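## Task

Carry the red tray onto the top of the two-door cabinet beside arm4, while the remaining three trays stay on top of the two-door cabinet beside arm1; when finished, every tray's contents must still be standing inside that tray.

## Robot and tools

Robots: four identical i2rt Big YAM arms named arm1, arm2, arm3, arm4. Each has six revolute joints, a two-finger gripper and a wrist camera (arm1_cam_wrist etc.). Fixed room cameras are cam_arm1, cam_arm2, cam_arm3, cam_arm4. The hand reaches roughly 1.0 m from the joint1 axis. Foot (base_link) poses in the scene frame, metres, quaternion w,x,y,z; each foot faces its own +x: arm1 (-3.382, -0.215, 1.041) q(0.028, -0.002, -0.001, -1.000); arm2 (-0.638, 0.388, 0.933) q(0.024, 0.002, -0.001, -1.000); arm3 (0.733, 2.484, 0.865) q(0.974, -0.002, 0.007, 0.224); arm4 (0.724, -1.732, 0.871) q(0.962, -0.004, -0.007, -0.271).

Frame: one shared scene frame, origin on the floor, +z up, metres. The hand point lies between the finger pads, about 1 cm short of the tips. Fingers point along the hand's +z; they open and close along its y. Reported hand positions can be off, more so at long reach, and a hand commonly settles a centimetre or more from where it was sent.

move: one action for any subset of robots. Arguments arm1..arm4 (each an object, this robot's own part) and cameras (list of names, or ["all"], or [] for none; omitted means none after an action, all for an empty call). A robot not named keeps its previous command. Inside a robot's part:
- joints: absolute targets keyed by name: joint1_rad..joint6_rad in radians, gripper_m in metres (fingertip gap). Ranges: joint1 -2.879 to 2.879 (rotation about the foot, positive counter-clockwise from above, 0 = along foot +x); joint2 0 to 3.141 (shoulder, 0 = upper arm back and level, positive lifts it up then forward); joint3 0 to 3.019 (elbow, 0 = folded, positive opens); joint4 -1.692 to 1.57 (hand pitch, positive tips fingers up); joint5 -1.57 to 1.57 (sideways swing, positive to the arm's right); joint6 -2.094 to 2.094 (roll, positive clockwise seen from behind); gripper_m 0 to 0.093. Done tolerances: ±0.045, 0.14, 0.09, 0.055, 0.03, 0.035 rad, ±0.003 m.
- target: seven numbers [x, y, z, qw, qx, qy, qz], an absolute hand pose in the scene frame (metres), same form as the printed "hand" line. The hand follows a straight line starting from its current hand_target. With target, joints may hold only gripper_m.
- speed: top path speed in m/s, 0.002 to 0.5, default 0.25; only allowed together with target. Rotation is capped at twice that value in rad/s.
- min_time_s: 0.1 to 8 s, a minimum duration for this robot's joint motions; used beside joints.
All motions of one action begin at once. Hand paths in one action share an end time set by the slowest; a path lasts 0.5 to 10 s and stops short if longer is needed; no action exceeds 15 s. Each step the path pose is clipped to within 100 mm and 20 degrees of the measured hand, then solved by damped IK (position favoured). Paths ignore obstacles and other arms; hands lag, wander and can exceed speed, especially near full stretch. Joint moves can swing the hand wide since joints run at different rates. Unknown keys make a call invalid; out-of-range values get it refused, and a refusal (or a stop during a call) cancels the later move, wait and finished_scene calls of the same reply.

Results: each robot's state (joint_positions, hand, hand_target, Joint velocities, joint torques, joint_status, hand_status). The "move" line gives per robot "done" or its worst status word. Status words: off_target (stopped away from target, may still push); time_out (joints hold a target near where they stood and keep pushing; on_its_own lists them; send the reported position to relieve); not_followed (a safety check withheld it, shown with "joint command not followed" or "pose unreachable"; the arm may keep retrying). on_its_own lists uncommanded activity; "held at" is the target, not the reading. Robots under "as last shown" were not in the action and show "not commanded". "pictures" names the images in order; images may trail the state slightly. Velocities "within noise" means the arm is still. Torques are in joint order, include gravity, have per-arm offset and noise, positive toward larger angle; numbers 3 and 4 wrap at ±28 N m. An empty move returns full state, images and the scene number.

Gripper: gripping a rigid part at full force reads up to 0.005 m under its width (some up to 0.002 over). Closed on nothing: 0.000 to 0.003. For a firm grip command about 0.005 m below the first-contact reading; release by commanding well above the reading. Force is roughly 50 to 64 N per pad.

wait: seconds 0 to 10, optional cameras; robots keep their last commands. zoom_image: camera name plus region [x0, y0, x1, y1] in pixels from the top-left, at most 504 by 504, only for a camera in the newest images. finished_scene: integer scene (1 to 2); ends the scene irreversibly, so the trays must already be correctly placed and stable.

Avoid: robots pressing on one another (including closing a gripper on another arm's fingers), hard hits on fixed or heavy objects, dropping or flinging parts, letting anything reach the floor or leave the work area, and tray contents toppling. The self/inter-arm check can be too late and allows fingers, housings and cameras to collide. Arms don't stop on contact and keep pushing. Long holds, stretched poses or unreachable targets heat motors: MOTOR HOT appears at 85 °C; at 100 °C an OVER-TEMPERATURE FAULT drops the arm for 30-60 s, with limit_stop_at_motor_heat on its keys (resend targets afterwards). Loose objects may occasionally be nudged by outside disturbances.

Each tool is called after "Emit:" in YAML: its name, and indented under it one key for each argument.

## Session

Emit:
move:

Scene clock: 0.00 s.
Joint torques (N m): no reading
Heat: arm1: hottest joint1_rad 32 °C; arm2: hottest joint3_rad 36 °C; arm3: hottest joint3_rad 37 °C; arm4: hottest joint1_rad 34 °C.
Joint velocities: within noise
arm1.joint_positions: joint1_rad=+0.422 joint2_rad=+0.578 joint3_rad=+1.350 joint4_rad=-1.313 joint5_rad=-0.198 joint6_rad=-0.358 gripper_m=+0.09396
arm1.joint_status: not commanded
arm1.hand: x=-3.5642 y=-0.3471 z=+1.5768 quat_wxyz=(-0.115, -0.770, -0.396, +0.486) (m; scene frame)
arm1.hand_target: x=-3.5619 y=-0.3459 z=+1.5878 quat_wxyz=(-0.115, -0.764, -0.394, +0.497) (m; scene frame)
arm1.hand_status: not commanded
arm2.joint_positions: joint1_rad=+0.421 joint2_rad=+0.644 joint3_rad=+1.571 joint4_rad=-1.256 joint5_rad=-0.052 joint6_rad=+0.497 gripper_m=+0.09396
arm2.joint_status: not commanded
arm2.hand: x=-0.8355 y=+0.2808 z=+1.5698 quat_wxyz=(-0.290, -0.814, -0.003, +0.504) (m; scene frame)
arm2.hand_target: x=-0.8318 y=+0.2827 z=+1.5786 quat_wxyz=(-0.294, -0.807, -0.003, +0.512) (m; scene frame)
arm2.hand_status: not commanded
arm3.joint_positions: joint1_rad=-0.423 joint2_rad=+0.637 joint3_rad=+1.333 joint4_rad=-1.526 joint5_rad=+0.222 joint6_rad=+0.654 gripper_m=+0.09396
arm3.joint_status: not commanded
arm3.hand: x=+0.9557 y=+2.4547 z=+1.3375 quat_wxyz=(-0.369, -0.322, -0.872, -0.018) (m; scene frame)
arm3.hand_target: x=+0.9552 y=+2.4547 z=+1.3503 quat_wxyz=(-0.382, -0.321, -0.866, -0.024) (m; scene frame)
arm3.hand_status: not commanded
arm4.joint_positions: joint1_rad=+0.000 joint2_rad=+0.635 joint3_rad=+1.447 joint4_rad=-1.142 joint5_rad=-0.230 joint6_rad=-0.553 gripper_m=+0.09396
arm4.joint_status: not commanded
arm4.hand: x=+0.9513 y=-1.8219 z=+1.4824 quat_wxyz=(-0.545, +0.070, -0.804, +0.228) (m; scene frame)
arm4.hand_target: x=+0.9479 y=-1.8198 z=+1.4930 quat_wxyz=(-0.552, +0.072, -0.797, +0.234) (m; scene frame)
arm4.hand_status: not commanded
pictures: arm1_cam_wrist, arm2_cam_wrist, arm3_cam_wrist, arm4_cam_wrist, cam_arm1, cam_arm2, cam_arm3, cam_arm4
Images, in order (width x height): arm1_cam_wrist 896x504, arm2_cam_wrist 896x504, arm3_cam_wrist 896x504, arm4_cam_wrist 896x504, cam_arm1 896x504, cam_arm2 896x504, cam_arm3 896x504, cam_arm4 896x504.

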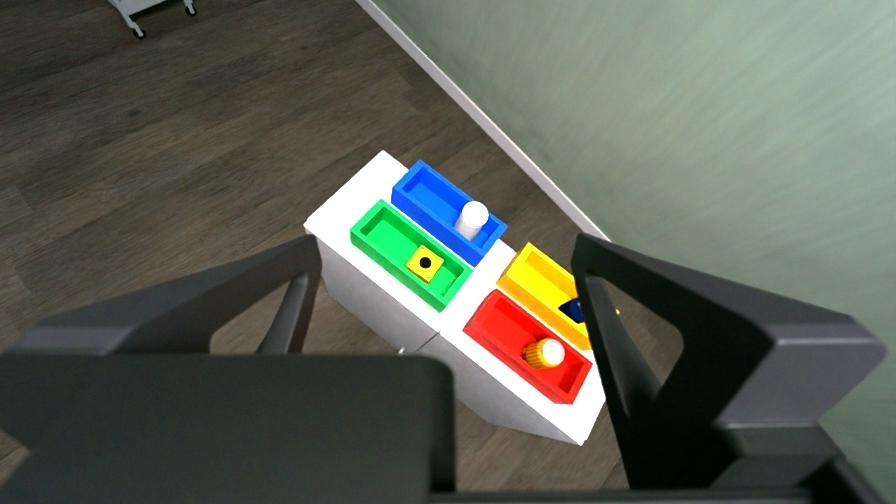

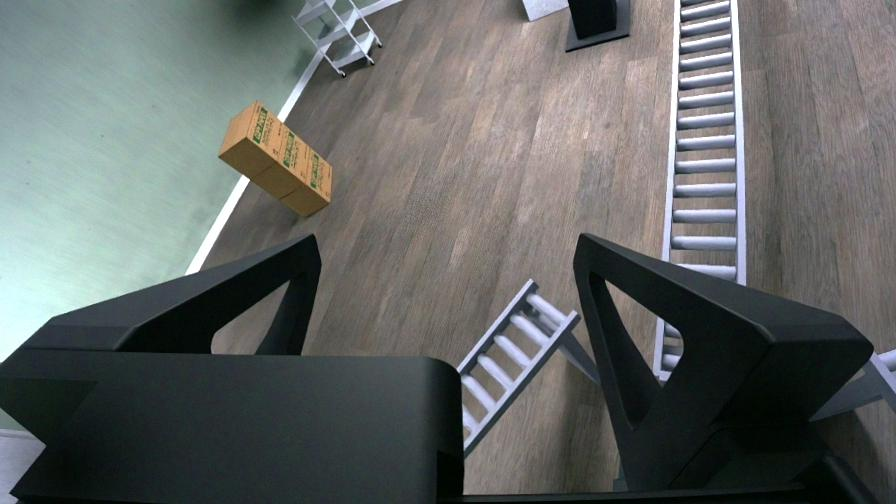

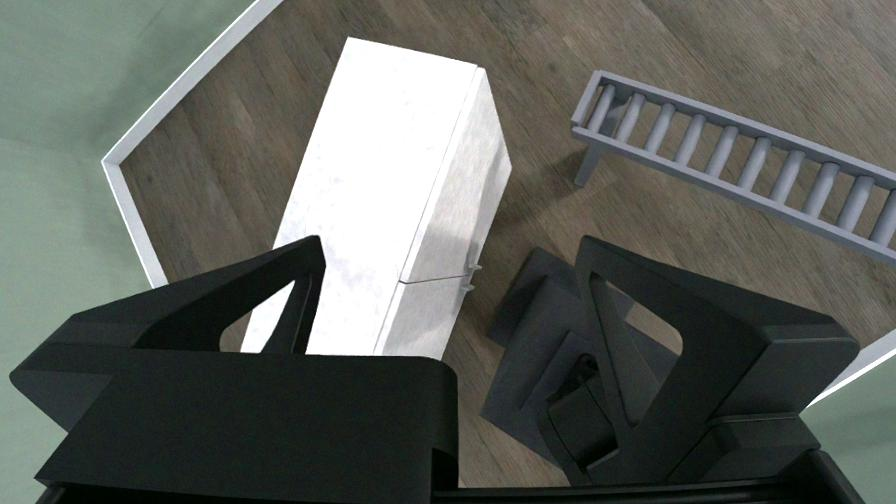

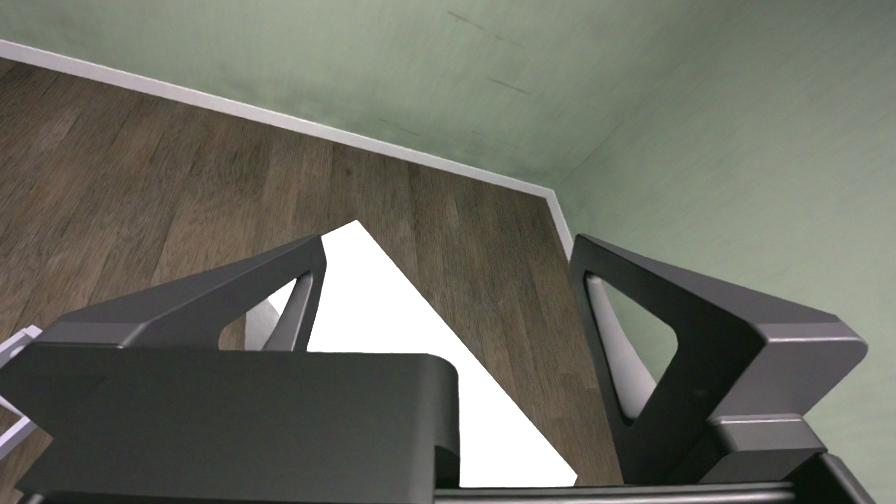

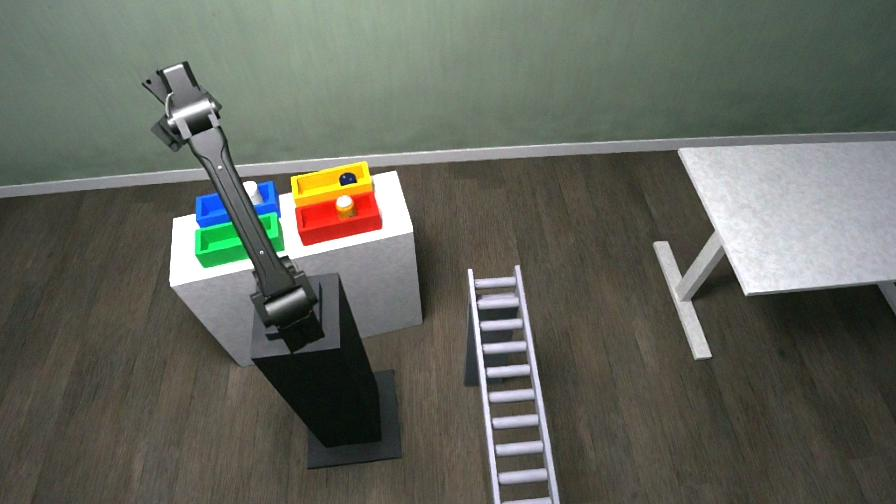

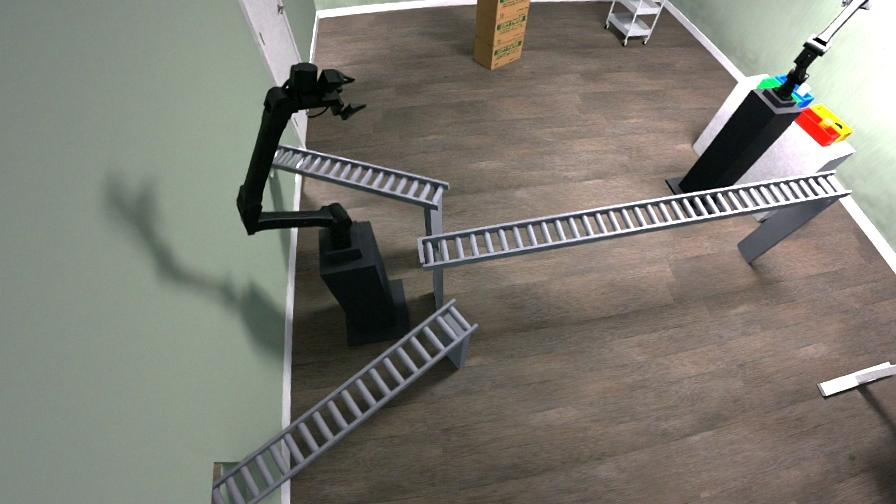

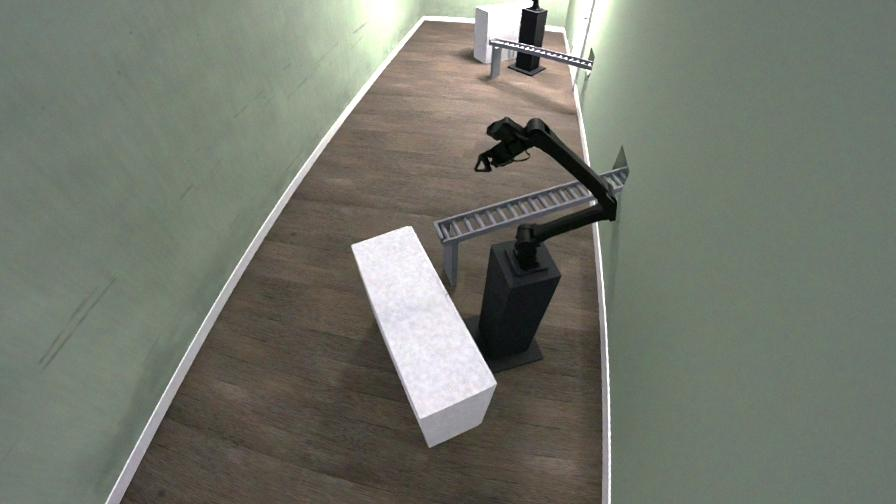

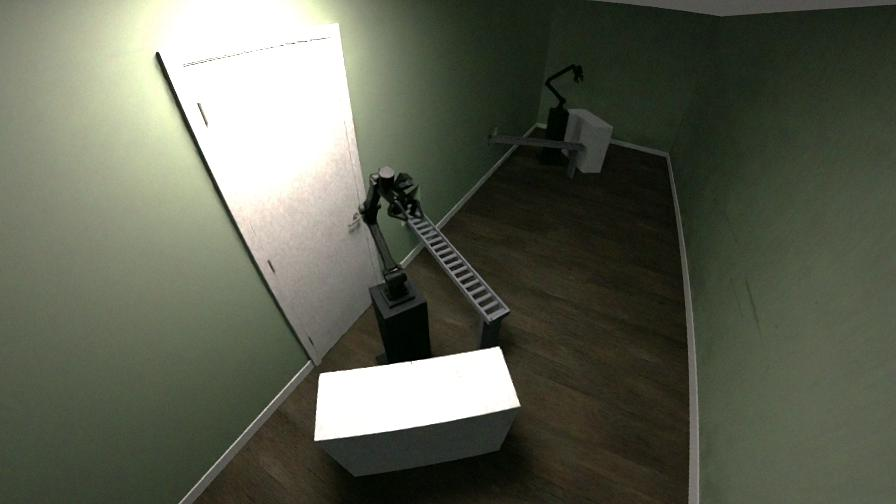

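Emit:
move:
  arm1: {"target":[-3.96,-0.13,1.2,0,0.994,0.113,0]}
  arm2: {"target":[-1.15,0.40,1.2,0,1,0,0]}
  cameras: ["arm1_cam_wrist","cam_arm1","arm2_cam_wrist"]

Emit:
zoom_image:
  camera: "cam_arm1"
  region: [150, 120, 450, 320]

Scene clock: 10.40 s.
Joint torques (N m): arm1=[-1.44 -18.73 10.15 -0.39 0.06 0.15] | arm2=[-0.21 -13.98 13.3 -0.1 0.04 -0.1] | arm3=[1.26 2.61 9.16 1.16 0.08 -0.05] | arm4=[-0.67 4.31 9.65 2.41 -0.19 -0.05]
Heat: arm1: hottest joint1_rad 32 °C; arm2: hottest joint3_rad 37 °C; arm3: hottest joint3_rad 38 °C; arm4: hottest joint1_rad 34 °C.
move: arm1 off_target; arm2 off_target
Joint velocities: within noise
arm1.joint_positions: joint1_rad=-0.190 joint2_rad=+1.890 joint3_rad=+1.687 joint4_rad=-1.403 joint5_rad=+0.000 joint6_rad=-0.381 gripper_m=+0.09396
arm1.joint_status: not commanded
arm1.hand: x=-3.9470 y=-0.1376 z=+1.1865 quat_wxyz=(-0.005, -0.992, -0.123, -0.015) (m; scene frame)
arm1.hand_target: x=-3.9593 y=-0.1302 z=+1.2001 quat_wxyz=(+0.000, -0.994, -0.113, +0.000) (m; scene frame)
arm1.hand_status: off_target (0.020 m and 2.2 deg from the pose sent, 0.588 m and 71.8 deg at the start)
arm2.joint_positions: joint1_rad=-0.059 joint2_rad=+1.667 joint3_rad=+1.674 joint4_rad=-1.600 joint5_rad=+0.000 joint6_rad=-0.004 gripper_m=+0.09396
arm2.joint_status: not commanded
arm2.hand: x=-1.1411 y=+0.3944 z=+1.1869 quat_wxyz=(-0.001, -1.000, +0.003, -0.012) (m; scene frame)
arm2.hand_target: x=-1.1494 y=+0.3999 z=+1.1999 quat_wxyz=(+0.000, -1.000, +0.000, +0.000) (m; scene frame)
arm2.hand_status: off_target (0.017 m and 1.5 deg from the pose sent, 0.500 m and 71.1 deg at the start)
arm3, arm4: as last shown
pictures: arm1_cam_wrist, arm2_cam_wrist, cam_arm1
Images, in order (width x height): arm1_cam_wrist 896x504, arm2_cam_wrist 896x504, cam_arm1 896x504.

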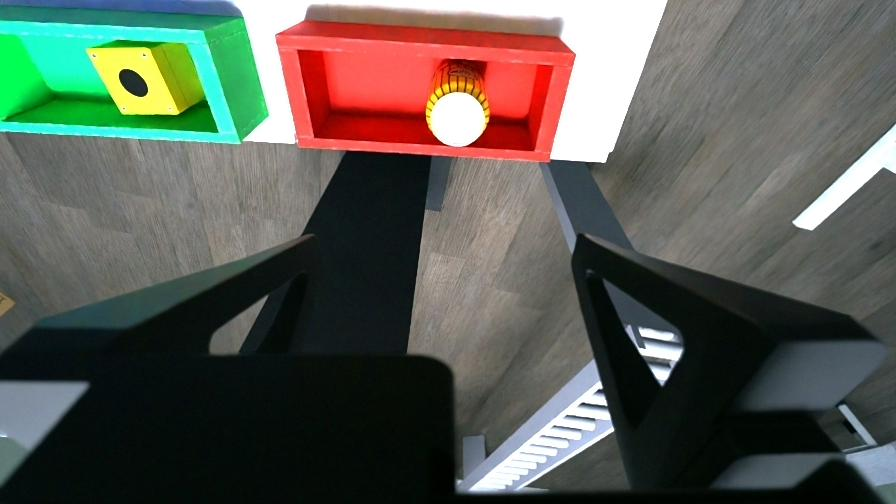

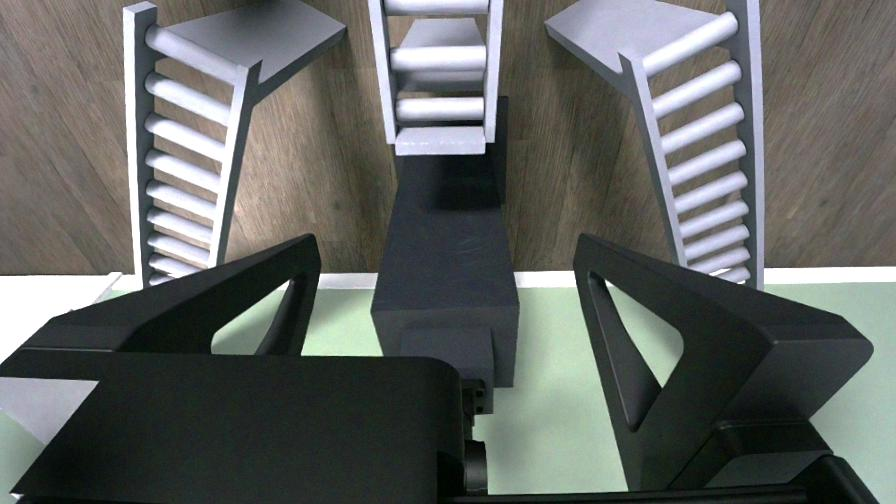

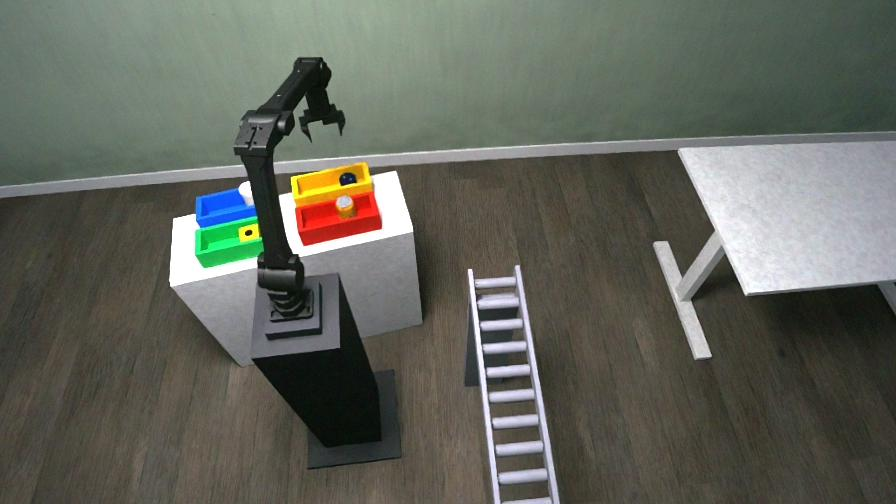

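Scaled by 1.680 from the camera's 896x504 image, which has a finer 1280x720 frame.

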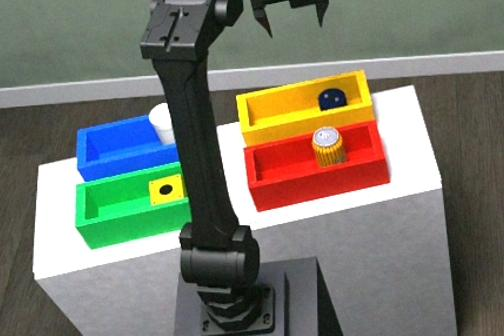

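Emit:
move:
  arm1: {"target":[-3.85,-0.18,1.08,0,0.643,0.766,0],"joints":{"gripper_m":0.05}}

Emit:
move:
  arm1: {"target":[-3.856,-0.178,0.92,0,0.643,0.766,0],"speed":0.15}
  cameras: ["arm1_cam_wrist","cam_arm1"]

Scene clock: 25.90 s.
Joint torques (N m): arm1=[-0.32 -17.2 5.19 0.28 -0.18 -0.04] | arm2=[-0.15 -13.98 13.35 -0.17 0.04 -0.1] | arm3=[1.08 2.26 9.16 1.17 0.1 -0.07] | arm4=[-0.91 4.25 9.63 2.39 -0.15 -0.03]
Heat: arm1: hottest joint1_rad 32 °C; arm2: hottest joint3_rad 41 °C; arm3: hottest joint3_rad 40 °C; arm4: hottest joint1_rad 34 °C.
move: arm1 done
Joint velocities: within noise
arm1.joint_positions: joint1_rad=-0.138 joint2_rad=+1.748 joint3_rad=+1.162 joint4_rad=-1.008 joint5_rad=+0.004 joint6_rad=-1.805 gripper_m=+0.05015
arm1.joint_status: all done
arm1.hand: x=-3.8483 y=-0.1752 z=+1.0748 quat_wxyz=(-0.007, -0.651, -0.759, -0.006) (m; scene frame)
arm1.hand_target: x=-3.8500 y=-0.1800 z=+1.0800 quat_wxyz=(+0.000, -0.643, -0.766, +0.000) (m; scene frame)
arm1.hand_status: done (0.007 m and 1.6 deg from the pose sent, 0.150 m and 85.8 deg at the start)
arm2, arm3, arm4: as last shown
pictures: none

Scene clock: 27.73 s.
Joint torques (N m): arm1=[-0.5 -16.73 3.66 0.29 -0.19 -0.05] | arm2=[-0.15 -14.15 13.34 -0.1 0.06 -0.1] | arm3=[0.85 2.55 9.14 1.16 0.09 -0.06] | arm4=[-0.62 3.72 9.69 2.36 -0.11 -0.05]
Heat: arm1: hottest joint1_rad 32 °C; arm2: hottest joint3_rad 41 °C; arm3: hottest joint3_rad 40 °C; arm4: hottest joint1_rad 34 °C.
move: arm1 done
Joint velocities: within noise
arm1.joint_positions: joint1_rad=-0.138 joint2_rad=+2.033 joint3_rad=+1.087 joint4_rad=-0.630 joint5_rad=+0.004 joint6_rad=-1.810 gripper_m=+0.05015
arm1.joint_status: not commanded
arm1.hand: x=-3.8546 y=-0.1751 z=+0.9239 quat_wxyz=(+0.000, -0.649, -0.760, -0.001) (m; scene frame)
arm1.hand_target: x=-3.8559 y=-0.1780 z=+0.9200 quat_wxyz=(+0.000, -0.643, -0.766, +0.000) (m; scene frame)
arm1.hand_status: done (0.005 m and 1.0 deg from the pose sent, 0.155 m and 1.7 deg at the start)
arm2, arm3, arm4: as last shown
pictures: arm1_cam_wrist, cam_arm1
Images, in order (width x height): arm1_cam_wrist 896x504, cam_arm1 896x504.

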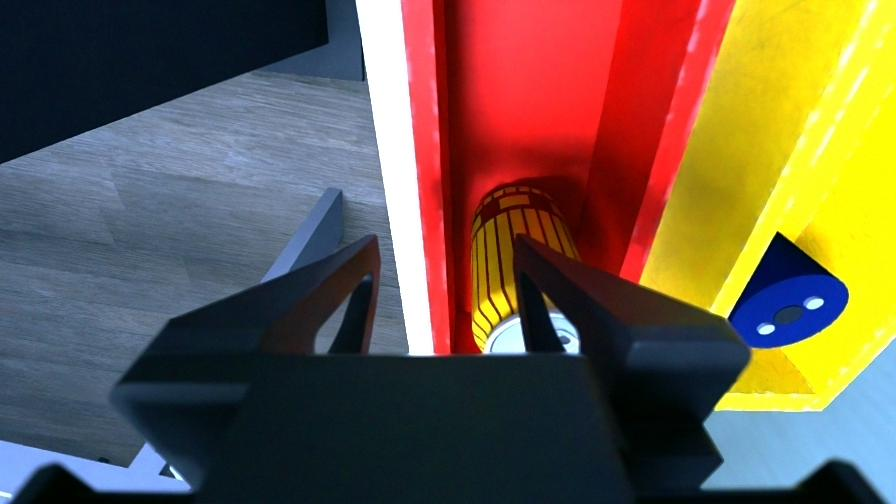

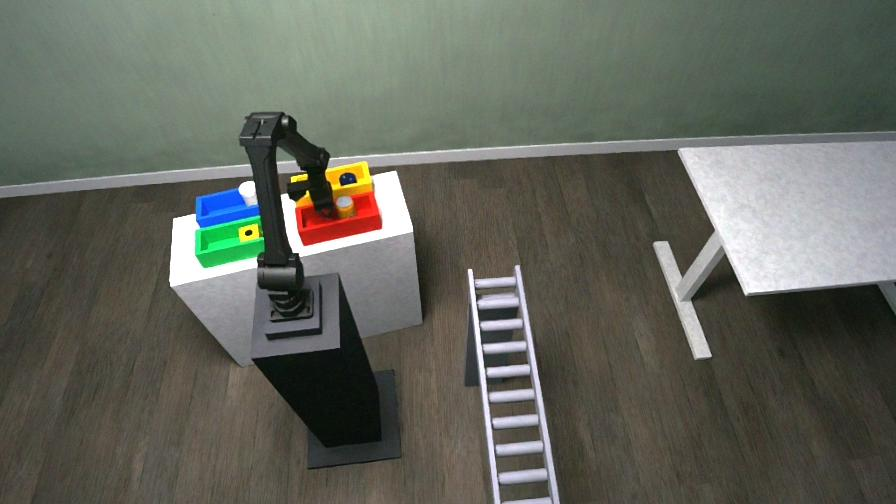

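Emit:
move:
  arm1: {"target":[-3.848,-0.178,0.785,0,0.635,0.772,0],"speed":0.12}
  cameras: ["arm1_cam_wrist"]

Emit:
move:
  arm1: {"joints":{"gripper_m":0.004}}
  cameras: ["arm1_cam_wrist"]

Emit:
wait:
  seconds: 0.5
  cameras: ["cam_arm1"]

Scene clock: 36.53 s.
Joint torques (N m): arm1=[-0.5 -14.74 3.54 0.65 -0.25 -0.07] | arm2=[-0.5 -13.86 13.34 -0.17 0.05 -0.11] | arm3=[0.97 2.49 9.1 1.18 0.1 -0.06] | arm4=[-0.97 3.49 9.61 2.45 -0.13 -0.08]
Heat: arm1: hottest joint1_rad 32 °C; arm2: hottest joint3_rad 42 °C; arm3: hottest joint3_rad 41 °C; arm4: hottest joint1_rad 34 °C.
move: arm1 off_target
Joint velocities: within noise
arm1.joint_positions: joint1_rad=-0.136 joint2_rad=+2.316 joint3_rad=+1.108 joint4_rad=-0.365 joint5_rad=+0.006 joint6_rad=-1.830 gripper_m=+0.05012
arm1.joint_status: not commanded
arm1.hand: x=-3.8448 y=-0.1766 z=+0.8001 quat_wxyz=(+0.001, -0.641, -0.768, -0.001) (m; scene frame)
arm1.hand_target: x=-3.8473 y=-0.1781 z=+0.7854 quat_wxyz=(+0.000, -0.635, -0.772, +0.000) (m; scene frame)
arm1.hand_status: off_target (0.015 m and 0.9 deg from the pose sent, 0.139 m and 2.1 deg at the start)
arm2, arm3, arm4: as last shown
pictures: arm1_cam_wrist
Images, in order (width x height): arm1_cam_wrist 896x504.

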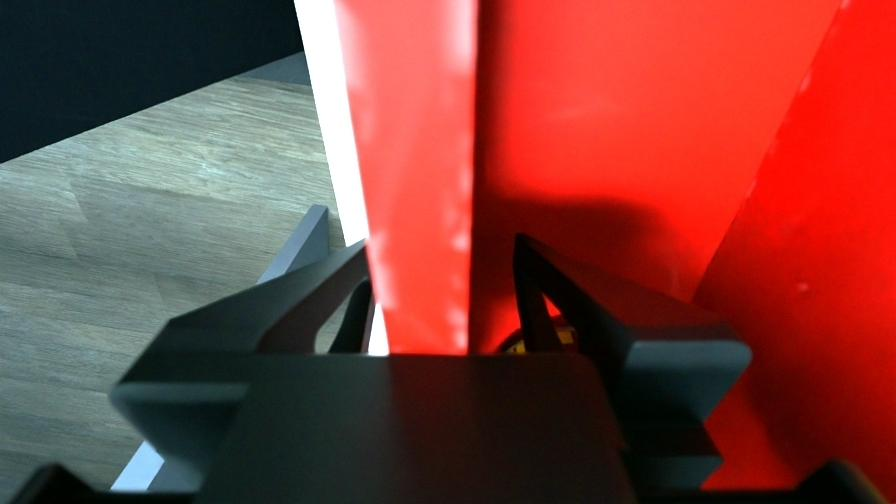

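Scene clock: 37.30 s.
Joint torques (N m): arm1=[-0.79 -15.15 3.03 0.17 -0.14 -0.01] | arm2=[-0.21 -13.92 13.29 -0.14 0.04 -0.08] | arm3=[1.03 2.37 9.18 1.22 0.09 -0.05] | arm4=[-1.32 3.72 9.58 2.47 -0.13 -0.05]
Heat: arm1: hottest joint1_rad 32 °C; arm2: hottest joint3_rad 43 °C; arm3: hottest joint3_rad 41 °C; arm4: hottest joint1_rad 34 °C.
move: arm1 off_target
Joint velocities: within noise
arm1.joint_positions: joint1_rad=-0.136 joint2_rad=+2.318 joint3_rad=+1.116 joint4_rad=-0.354 joint5_rad=+0.003 joint6_rad=-1.838 gripper_m=+0.01139
arm1.joint_status: gripper_m off_target (ended at +0.01142, target +0.00400)
arm1.hand: x=-3.8520 y=-0.1765 z=+0.8005 quat_wxyz=(+0.008, -0.638, -0.770, +0.005) (m; scene frame)
arm1.hand_target: x=-3.8475 y=-0.1781 z=+0.7855 quat_wxyz=(+0.000, -0.635, -0.772, +0.000) (m; scene frame)
arm1.hand_status: not commanded
arm2, arm3, arm4: as last shown
pictures: arm1_cam_wrist
Images, in order (width x height): arm1_cam_wrist 896x504.

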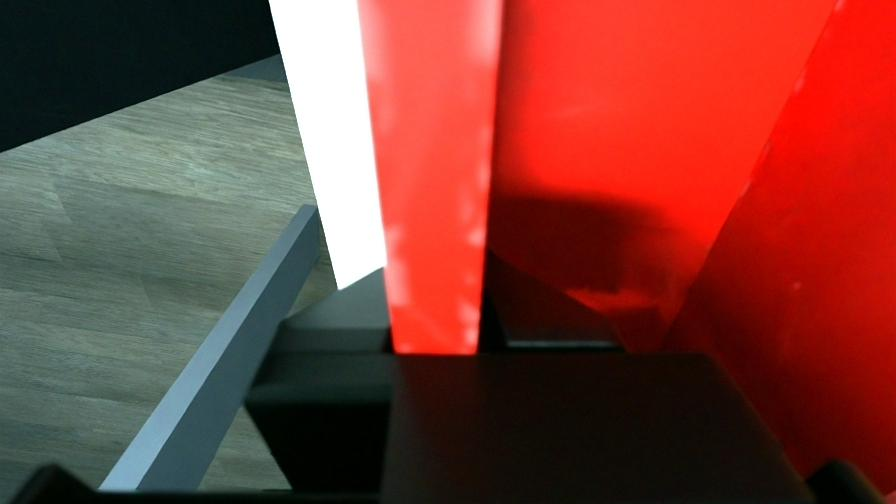

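Scene clock: 37.80 s.
Joint torques (N m): arm1=[-0.73 -15.15 3.03 0.21 -0.15 0] | arm2=[-0.5 -13.98 13.35 -0.18 0.06 -0.08] | arm3=[1.03 2.37 9.13 1.2 0.08 -0.05] | arm4=[-0.62 3.08 9.8 2.33 -0.15 -0.02]
Heat: arm1: hottest joint1_rad 32 °C; arm2: hottest joint3_rad 43 °C; arm3: hottest joint3_rad 41 °C; arm4: hottest joint1_rad 34 °C.
Joint velocities: within noise
arm1.joint_positions: joint1_rad=-0.136 joint2_rad=+2.318 joint3_rad=+1.116 joint4_rad=-0.354 joint5_rad=+0.003 joint6_rad=-1.838 gripper_m=+0.01139
arm1.joint_status: gripper_m off_target (ended at +0.01142, target +0.00400)
arm1.hand: x=-3.8520 y=-0.1765 z=+0.8005 quat_wxyz=(+0.008, -0.638, -0.770, +0.005) (m; scene frame)
arm1.hand_target: x=-3.8475 y=-0.1781 z=+0.7855 quat_wxyz=(+0.000, -0.635, -0.772, +0.000) (m; scene frame)
arm1.hand_status: not commanded
arm2.joint_positions: joint1_rad=-0.059 joint2_rad=+1.667 joint3_rad=+1.674 joint4_rad=-1.600 joint5_rad=+0.000 joint6_rad=-0.004 gripper_m=+0.09396
arm2.joint_status: not commanded
arm2.hand: x=-1.1411 y=+0.3944 z=+1.1869 quat_wxyz=(-0.001, -1.000, +0.003, -0.012) (m; scene frame)
arm2.hand_target: x=-1.1494 y=+0.3999 z=+1.1999 quat_wxyz=(+0.000, -1.000, +0.000, +0.000) (m; scene frame)
arm2.hand_status: not commanded
arm3.joint_positions: joint1_rad=-0.423 joint2_rad=+0.637 joint3_rad=+1.333 joint4_rad=-1.526 joint5_rad=+0.222 joint6_rad=+0.654 gripper_m=+0.09396
arm3.joint_status: not commanded
arm3.hand: x=+0.9557 y=+2.4547 z=+1.3375 quat_wxyz=(-0.369, -0.322, -0.872, -0.018) (m; scene frame)
arm3.hand_target: x=+0.9552 y=+2.4547 z=+1.3503 quat_wxyz=(-0.382, -0.321, -0.866, -0.024) (m; scene frame)
arm3.hand_status: not commanded
arm4.joint_positions: joint1_rad=+0.000 joint2_rad=+0.635 joint3_rad=+1.447 joint4_rad=-1.142 joint5_rad=-0.230 joint6_rad=-0.553 gripper_m=+0.09396
arm4.joint_status: not commanded
arm4.hand: x=+0.9513 y=-1.8219 z=+1.4824 quat_wxyz=(-0.545, +0.070, -0.804, +0.228) (m; scene frame)
arm4.hand_target: x=+0.9479 y=-1.8198 z=+1.4930 quat_wxyz=(-0.552, +0.072, -0.797, +0.234) (m; scene frame)
arm4.hand_status: not commanded
wait: 0.50 s; at rest by 0.27 s
pictures: cam_arm1
Images, in order (width x height): cam_arm1 896x504.

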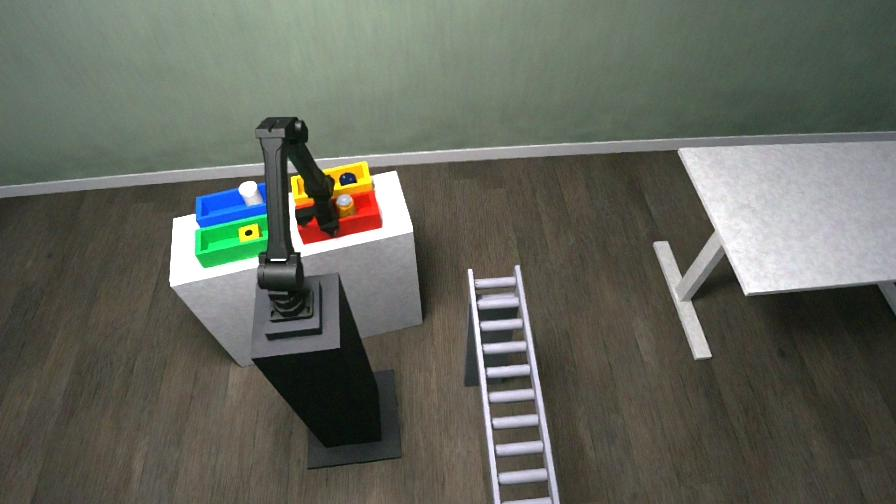

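Emit:
move:
  arm1: {"target":[-3.83,-0.17,1.0,0,0.637,0.771,0],"speed":0.15}

Emit:
move:
  arm1: {"target":[-3.78,-0.05,1.16,0,0.72,0.69,0],"speed":0.2}
  cameras: ["cam_arm1"]

Emit:
zoom_image:
  camera: "cam_arm1"
  region: [200, 80, 500, 280]

Emit:
move:
  arm1: {"target":[-3.44,0.29,1.15,0.03,0.999,0.015,0],"speed":0.2}
  cameras: ["cam_arm1"]

Emit:
zoom_image:
  camera: "cam_arm1"
  region: [350, 130, 600, 330]

Scene clock: 45.27 s.
Joint torques (N m): arm1=[-1.9 -19.37 5.26 -0.32 0.05 -0.02] | arm2=[-0.38 -14.1 13.31 -0.12 0.06 -0.11] | arm3=[1.14 2.37 9.13 1.22 0.09 -0.05] | arm4=[-0.73 3.37 9.83 2.28 -0.11 -0.05]
Heat: arm1: hottest joint1_rad 32 °C; arm2: hottest joint3_rad 44 °C; arm3: hottest joint3_rad 41 °C; arm4: hottest joint1_rad 34 °C.
move: arm1 off_target
Joint velocities: within noise
arm1.joint_positions: joint1_rad=-0.143 joint2_rad=+1.872 joint3_rad=+1.012 joint4_rad=-0.773 joint5_rad=-0.001 joint6_rad=-1.849 gripper_m=+0.01134
arm1.joint_status: not commanded
arm1.hand: x=-3.8138 y=-0.1771 z=+0.9776 quat_wxyz=(-0.025, -0.636, -0.771, -0.015) (m; scene frame)
arm1.hand_target: x=-3.8295 y=-0.1700 z=+0.9998 quat_wxyz=(+0.000, -0.637, -0.771, +0.000) (m; scene frame)
arm1.hand_status: off_target (0.029 m and 3.3 deg from the pose sent, 0.201 m and 1.1 deg at the start)
arm2, arm3, arm4: as last shown
pictures: none

Scene clock: 47.17 s.
Joint torques (N m): arm1=[-1.32 -16.26 10.8 -0.44 0 -0.02] | arm2=[-0.44 -14.04 13.29 -0.16 0.04 -0.09] | arm3=[1.14 2.49 9.13 1.17 0.08 -0.06] | arm4=[-0.73 4.37 9.83 2.26 -0.13 -0.01]
Heat: arm1: hottest joint1_rad 32 °C; arm2: hottest joint3_rad 44 °C; arm3: hottest joint3_rad 41 °C; arm4: hottest joint1_rad 34 °C.
move: arm1 off_target
Joint velocities: within noise
arm1.joint_positions: joint1_rad=-0.440 joint2_rad=+1.568 joint3_rad=+1.075 joint4_rad=-1.181 joint5_rad=+0.001 joint6_rad=-1.909 gripper_m=+0.01134
arm1.joint_status: not commanded
arm1.hand: x=-3.7521 y=-0.0643 z=+1.1238 quat_wxyz=(-0.046, -0.722, -0.690, -0.020) (m; scene frame)
arm1.hand_target: x=-3.7776 y=-0.0511 z=+1.1606 quat_wxyz=(+0.000, -0.722, -0.692, +0.000) (m; scene frame)
arm1.hand_status: off_target (0.048 m and 5.8 deg from the pose sent, 0.225 m and 13.8 deg at the start)
arm2, arm3, arm4: as last shown
pictures: cam_arm1
Images, in order (width x height): cam_arm1 896x504.

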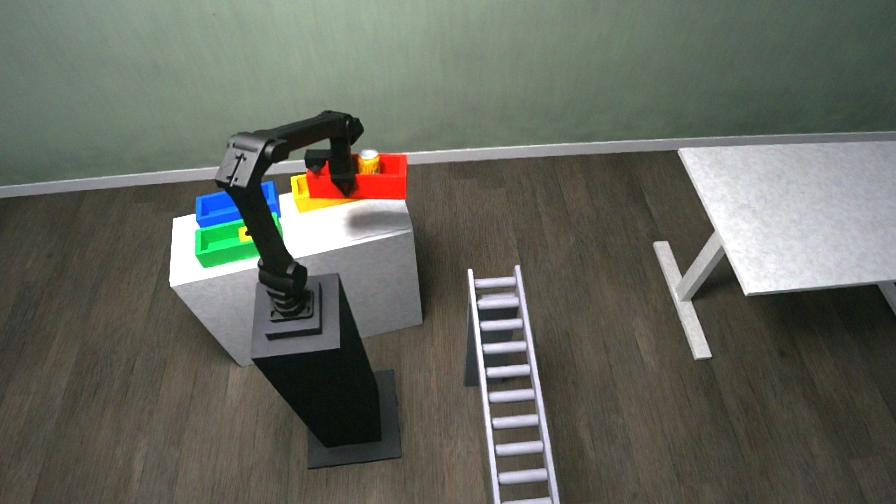

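Scaled by 1.680 from the camera's 896x504 image, which has a finer 1280x720 frame.

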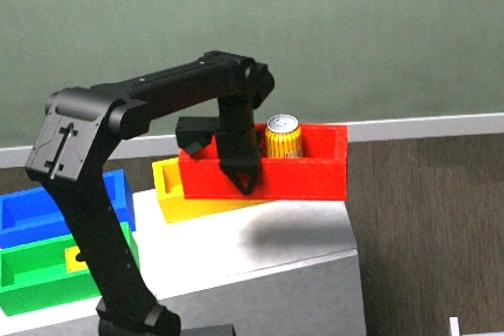

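Scene clock: 51.73 s.
Joint torques (N m): arm1=[-1.03 -19.08 11.23 -0.66 0.19 0.19] | arm2=[-0.32 -13.86 13.37 -0.16 0.05 -0.09] | arm3=[0.79 2.37 9.17 1.16 0.08 -0.06] | arm4=[-0.62 3.19 9.81 2.29 -0.18 -0.03]
Heat: arm1: hottest joint1_rad 32 °C; arm2: hottest joint3_rad 44 °C; arm3: hottest joint3_rad 42 °C; arm4: hottest joint3_rad 35 °C.
move: arm1 off_target
Joint velocities: within noise
arm1.joint_positions: joint1_rad=-1.510 joint2_rad=+1.781 joint3_rad=+1.339 joint4_rad=-1.271 joint5_rad=-0.009 joint6_rad=-1.504 gripper_m=+0.01134
arm1.joint_status: not commanded
arm1.hand: x=-3.4388 y=+0.2594 z=+1.1176 quat_wxyz=(-0.072, -0.997, -0.025, +0.000) (m; scene frame)
arm1.hand_target: x=-3.4397 y=+0.2875 z=+1.1507 quat_wxyz=(-0.030, -0.999, -0.015, +0.000) (m; scene frame)
arm1.hand_status: off_target (0.045 m and 5.0 deg from the pose sent, 0.473 m and 85.6 deg at the start)
arm2, arm3, arm4: as last shown
pictures: cam_arm1
Images, in order (width x height): cam_arm1 896x504.

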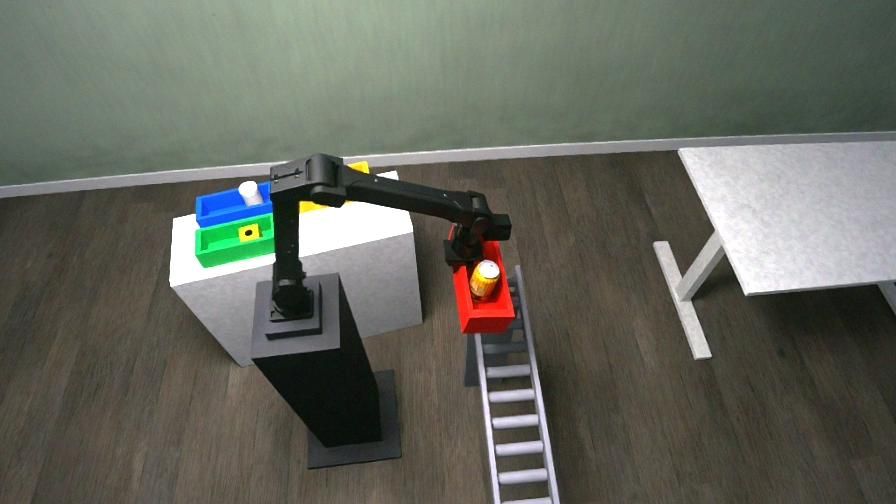

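Scaled by 2.016 from the camera's 896x504 image, which has a finer 1280x720 frame.

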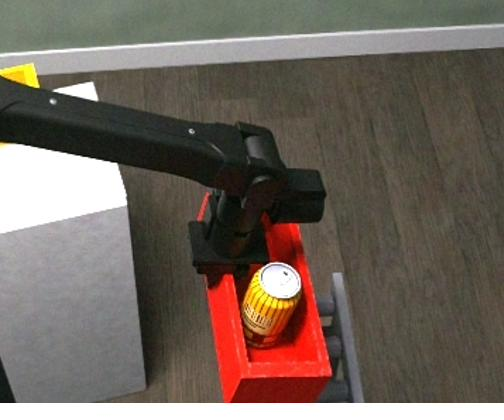

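Emit:
move:
  arm1: {"target":[-3.36,0.355,1.06,-0.045,0.999,0.018,0],"speed":0.15}
  cameras: ["cam_arm1"]

Emit:
zoom_image:
  camera: "cam_arm1"
  region: [420, 230, 580, 390]

Scene clock: 56.47 s.
Joint torques (N m): arm1=[-1.49 -21.77 9.17 0.57 0.1 -0.03] | arm2=[-0.09 -14.1 13.33 -0.16 0.05 -0.11] | arm3=[0.91 2.55 9.2 1.11 0.09 -0.05] | arm4=[-0.97 3.78 9.46 2.48 -0.16 -0.06]
Heat: arm1: hottest joint3_rad 33 °C; arm2: hottest joint3_rad 45 °C; arm3: hottest joint3_rad 42 °C; arm4: hottest joint3_rad 35 °C.
move: arm1 off_target
Joint velocities: within noise
arm1.joint_positions: joint1_rad=-1.659 joint2_rad=+1.951 joint3_rad=+1.339 joint4_rad=-0.962 joint5_rad=-0.005 joint6_rad=-1.635 gripper_m=+0.01134
arm1.joint_status: not commanded
arm1.hand: x=-3.3654 y=+0.3224 z=+1.0289 quat_wxyz=(-0.002, -1.000, -0.016, +0.005) (m; scene frame)
arm1.hand_target: x=-3.3601 y=+0.3529 z=+1.0612 quat_wxyz=(+0.045, -0.999, -0.018, +0.000) (m; scene frame)
arm1.hand_status: off_target (0.045 m and 5.5 deg from the pose sent, 0.137 m and 13.5 deg at the start)
arm2, arm3, arm4: as last shown
pictures: cam_arm1
Images, in order (width x height): cam_arm1 896x504.

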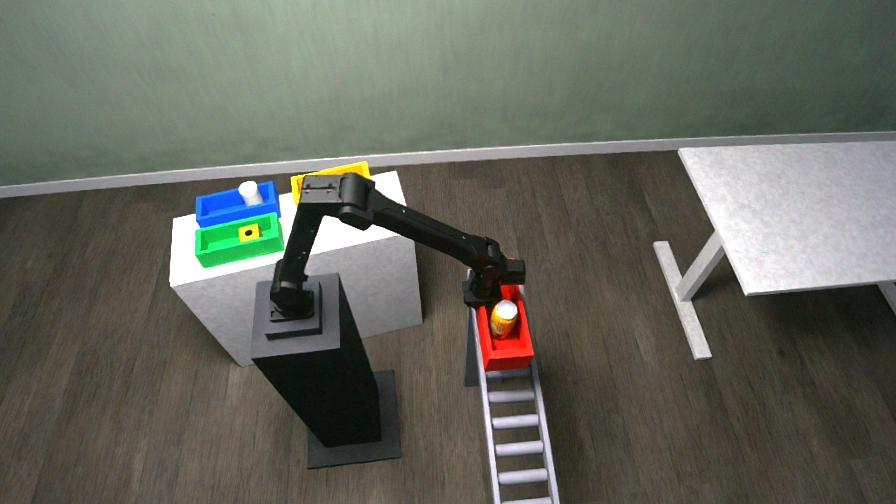

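Scaled by 3.150 from the camera's 896x504 image, which has a finer 1280x720 frame.

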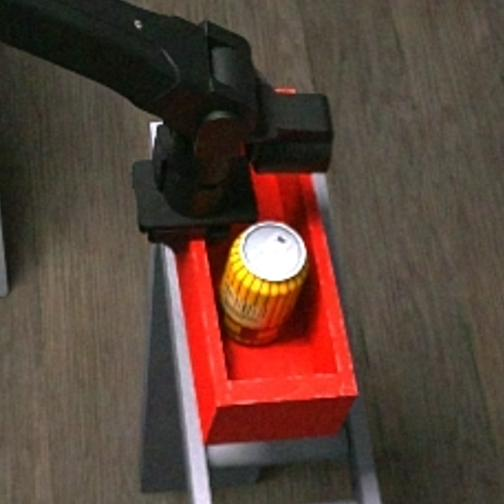

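Emit:
move:
  arm1: {"target":[-3.36,0.374,0.98,-0.045,0.999,0.016,0.004],"speed":0.12}

Emit:
move:
  arm1: {"target":[-3.36,0.381,0.94,-0.045,0.999,0.016,0.005],"speed":0.08}
  cameras: ["cam_arm1"]

Emit:
zoom_image:
  camera: "cam_arm1"
  region: [420, 240, 580, 400]

Scene clock: 61.63 s.
Joint torques (N m): arm1=[-1.03 -22.71 9.02 0.51 0.34 0.03] | arm2=[-0.21 -13.98 13.33 -0.14 0.05 -0.11] | arm3=[1.32 2.55 9.16 1.24 0.07 -0.04] | arm4=[-0.62 4.42 9.7 2.5 -0.1 -0.03]
Heat: arm1: hottest joint3_rad 33 °C; arm2: hottest joint3_rad 45 °C; arm3: hottest joint3_rad 42 °C; arm4: hottest joint3_rad 35 °C.
move: arm1 off_target
Joint velocities: within noise
arm1.joint_positions: joint1_rad=-1.659 joint2_rad=+2.109 joint3_rad=+1.342 joint4_rad=-0.818 joint5_rad=-0.003 joint6_rad=-1.635 gripper_m=+0.01134
arm1.joint_status: not commanded
arm1.hand: x=-3.3650 y=+0.3308 z=+0.9473 quat_wxyz=(-0.008, -1.000, -0.016, +0.004) (m; scene frame)
arm1.hand_target: x=-3.3602 y=+0.3713 z=+0.9821 quat_wxyz=(+0.045, -0.999, -0.016, -0.004) (m; scene frame)
arm1.hand_status: off_target (0.054 m and 6.1 deg from the pose sent, 0.071 m and 5.5 deg at the start)
arm2, arm3, arm4: as last shown
pictures: none

Scene clock: 62.87 s.
Joint torques (N m): arm1=[-0.79 -22.65 8.54 0.61 0.39 0.02] | arm2=[-0.26 -14.04 13.34 -0.2 0.06 -0.11] | arm3=[0.91 2.32 9.11 1.25 0.09 -0.06] | arm4=[-0.91 3.72 9.76 2.32 -0.1 -0.03]
Heat: arm1: hottest joint3_rad 33 °C; arm2: hottest joint3_rad 46 °C; arm3: hottest joint3_rad 42 °C; arm4: hottest joint3_rad 35 °C.
move: arm1 off_target
Joint velocities: within noise
arm1.joint_positions: joint1_rad=-1.660 joint2_rad=+2.182 joint3_rad=+1.362 joint4_rad=-0.754 joint5_rad=-0.002 joint6_rad=-1.635 gripper_m=+0.01134
arm1.joint_status: not commanded
arm1.hand: x=-3.3641 y=+0.3393 z=+0.9137 quat_wxyz=(-0.003, -1.000, -0.016, +0.003) (m; scene frame)
arm1.hand_target: x=-3.3602 y=+0.3787 z=+0.9420 quat_wxyz=(+0.045, -0.999, -0.016, -0.005) (m; scene frame)
arm1.hand_status: off_target (0.049 m and 5.5 deg from the pose sent, 0.051 m and 6.1 deg at the start)
arm2, arm3, arm4: as last shown
pictures: cam_arm1
Images, in order (width x height): cam_arm1 896x504.

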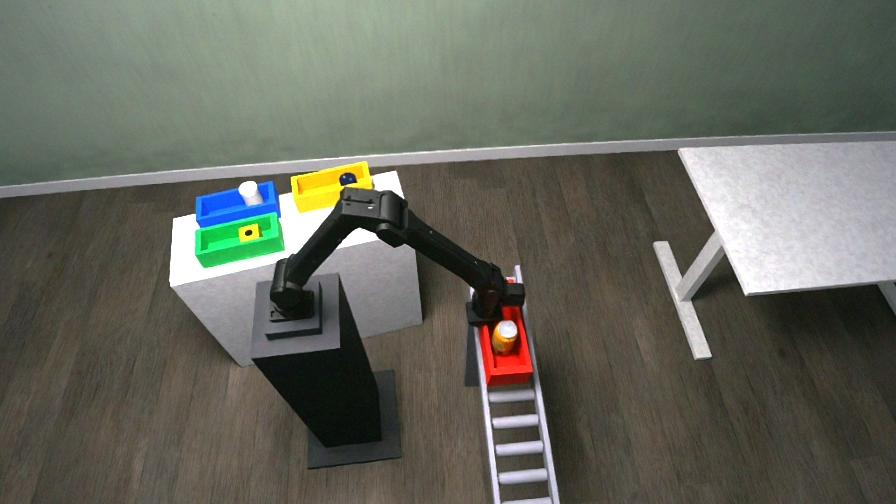

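Scaled by 3.150 from the camera's 896x504 image, which has a finer 1280x720 frame.

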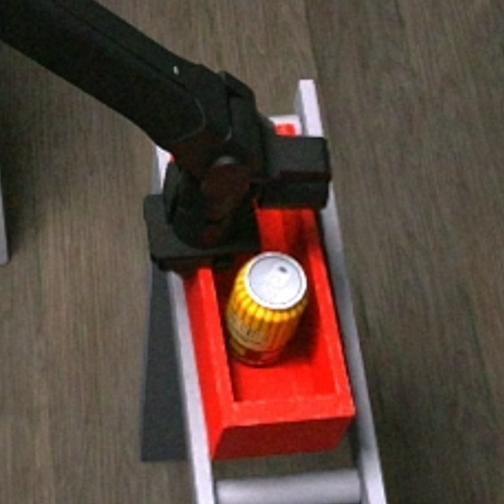

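Emit:
move:
  arm1: {"target":[-3.36,0.392,0.942,-0.045,0.999,0.018,0.005],"speed":0.1}

Emit:
move:
  arm1: {"target":[-3.36,0.392,0.915,-0.045,0.999,0.018,0.005],"speed":0.06}
  cameras: ["cam_arm1"]

Emit:
zoom_image:
  camera: "cam_arm1"
  region: [420, 240, 580, 400]

Scene clock: 66.47 s.
Joint torques (N m): arm1=[-0.97 -23.12 8.8 0.02 0.36 0] | arm2=[-0.26 -13.92 13.35 -0.12 0.05 -0.11] | arm3=[1.2 2.37 9.13 1.2 0.08 -0.05] | arm4=[-0.91 3.49 9.73 2.36 -0.11 -0.07]
Heat: arm1: hottest joint3_rad 34 °C; arm2: hottest joint3_rad 46 °C; arm3: hottest joint3_rad 42 °C; arm4: hottest joint3_rad 35 °C.
move: arm1 off_target
Joint velocities: within noise
arm1.joint_positions: joint1_rad=-1.660 joint2_rad=+2.203 joint3_rad=+1.403 joint4_rad=-0.759 joint5_rad=-0.001 joint6_rad=-1.635 gripper_m=+0.01134
arm1.joint_status: not commanded
arm1.hand: x=-3.3634 y=+0.3541 z=+0.9133 quat_wxyz=(+0.005, -1.000, -0.016, +0.002) (m; scene frame)
arm1.hand_target: x=-3.3602 y=+0.3899 z=+0.9434 quat_wxyz=(+0.045, -0.999, -0.018, -0.005) (m; scene frame)
arm1.hand_status: off_target (0.048 m and 4.7 deg from the pose sent, 0.060 m and 5.6 deg at the start)
arm2, arm3, arm4: as last shown
pictures: none

Scene clock: 67.50 s.
Joint torques (N m): arm1=[-0.91 -21.54 8.32 0.75 0.59 0.05] | arm2=[-0.26 -13.92 13.33 -0.23 0.06 -0.09] | arm3=[1.03 2.55 9.16 1.18 0.09 -0.07] | arm4=[-1.2 3.84 9.73 2.45 -0.19 -0.03]
Heat: arm1: hottest joint3_rad 34 °C; arm2: hottest joint3_rad 46 °C; arm3: hottest joint3_rad 42 °C; arm4: hottest joint3_rad 36 °C.
move: arm1 off_target
Joint velocities: within noise
arm1.joint_positions: joint1_rad=-1.660 joint2_rad=+2.233 joint3_rad=+1.407 joint4_rad=-0.732 joint5_rad=-0.007 joint6_rad=-1.643 gripper_m=+0.01134
arm1.joint_status: not commanded
arm1.hand: x=-3.3644 y=+0.3551 z=+0.8980 quat_wxyz=(+0.006, -1.000, -0.020, +0.005) (m; scene frame)
arm1.hand_target: x=-3.3602 y=+0.3901 z=+0.9167 quat_wxyz=(+0.045, -0.999, -0.018, -0.005) (m; scene frame)
arm1.hand_status: off_target (0.041 m and 4.7 deg from the pose sent, 0.038 m and 4.7 deg at the start)
arm2.joint_positions: joint1_rad=-0.059 joint2_rad=+1.667 joint3_rad=+1.674 joint4_rad=-1.600 joint5_rad=+0.000 joint6_rad=-0.004 gripper_m=+0.09396
arm2.joint_status: not commanded
arm2.hand: x=-1.1411 y=+0.3944 z=+1.1869 quat_wxyz=(-0.001, -1.000, +0.003, -0.012) (m; scene frame)
arm2.hand_target: x=-1.1494 y=+0.3999 z=+1.1999 quat_wxyz=(+0.000, -1.000, +0.000, +0.000) (m; scene frame)
arm2.hand_status: not commanded
arm3.joint_positions: joint1_rad=-0.423 joint2_rad=+0.637 joint3_rad=+1.333 joint4_rad=-1.526 joint5_rad=+0.222 joint6_rad=+0.654 gripper_m=+0.09396
arm3.joint_status: not commanded
arm3.hand: x=+0.9557 y=+2.4547 z=+1.3375 quat_wxyz=(-0.369, -0.322, -0.872, -0.018) (m; scene frame)
arm3.hand_target: x=+0.9552 y=+2.4547 z=+1.3503 quat_wxyz=(-0.382, -0.321, -0.866, -0.024) (m; scene frame)
arm3.hand_status: not commanded
arm4.joint_positions: joint1_rad=+0.000 joint2_rad=+0.635 joint3_rad=+1.447 joint4_rad=-1.142 joint5_rad=-0.230 joint6_rad=-0.553 gripper_m=+0.09396
arm4.joint_status: not commanded
arm4.hand: x=+0.9513 y=-1.8219 z=+1.4824 quat_wxyz=(-0.545, +0.070, -0.804, +0.228) (m; scene frame)
arm4.hand_target: x=+0.9479 y=-1.8198 z=+1.4930 quat_wxyz=(-0.552, +0.072, -0.797, +0.234) (m; scene frame)
arm4.hand_status: not commanded
pictures: cam_arm1
Images, in order (width x height): cam_arm1 896x504.

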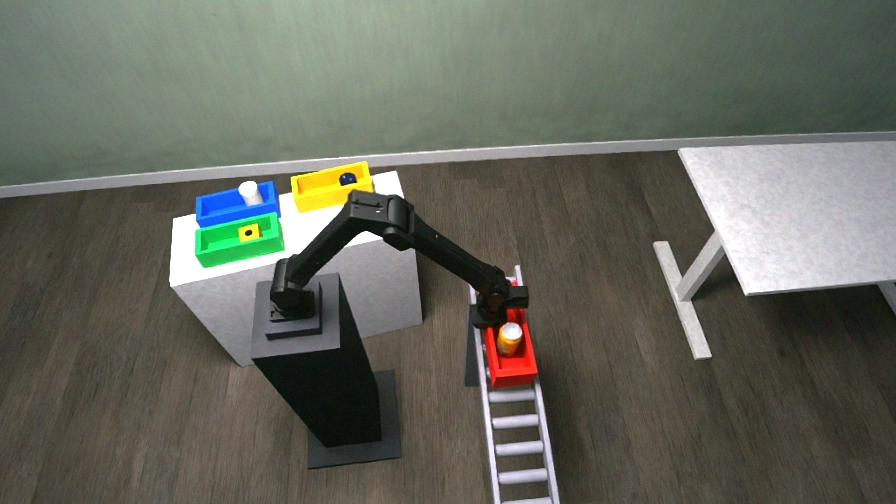

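Scaled by 3.150 from the camera's 896x504 image, which has a finer 1280x720 frame.

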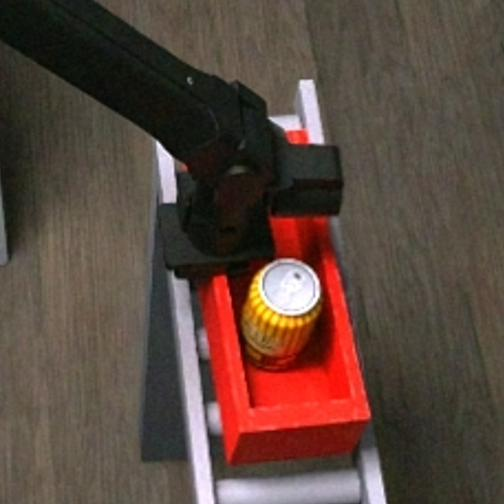

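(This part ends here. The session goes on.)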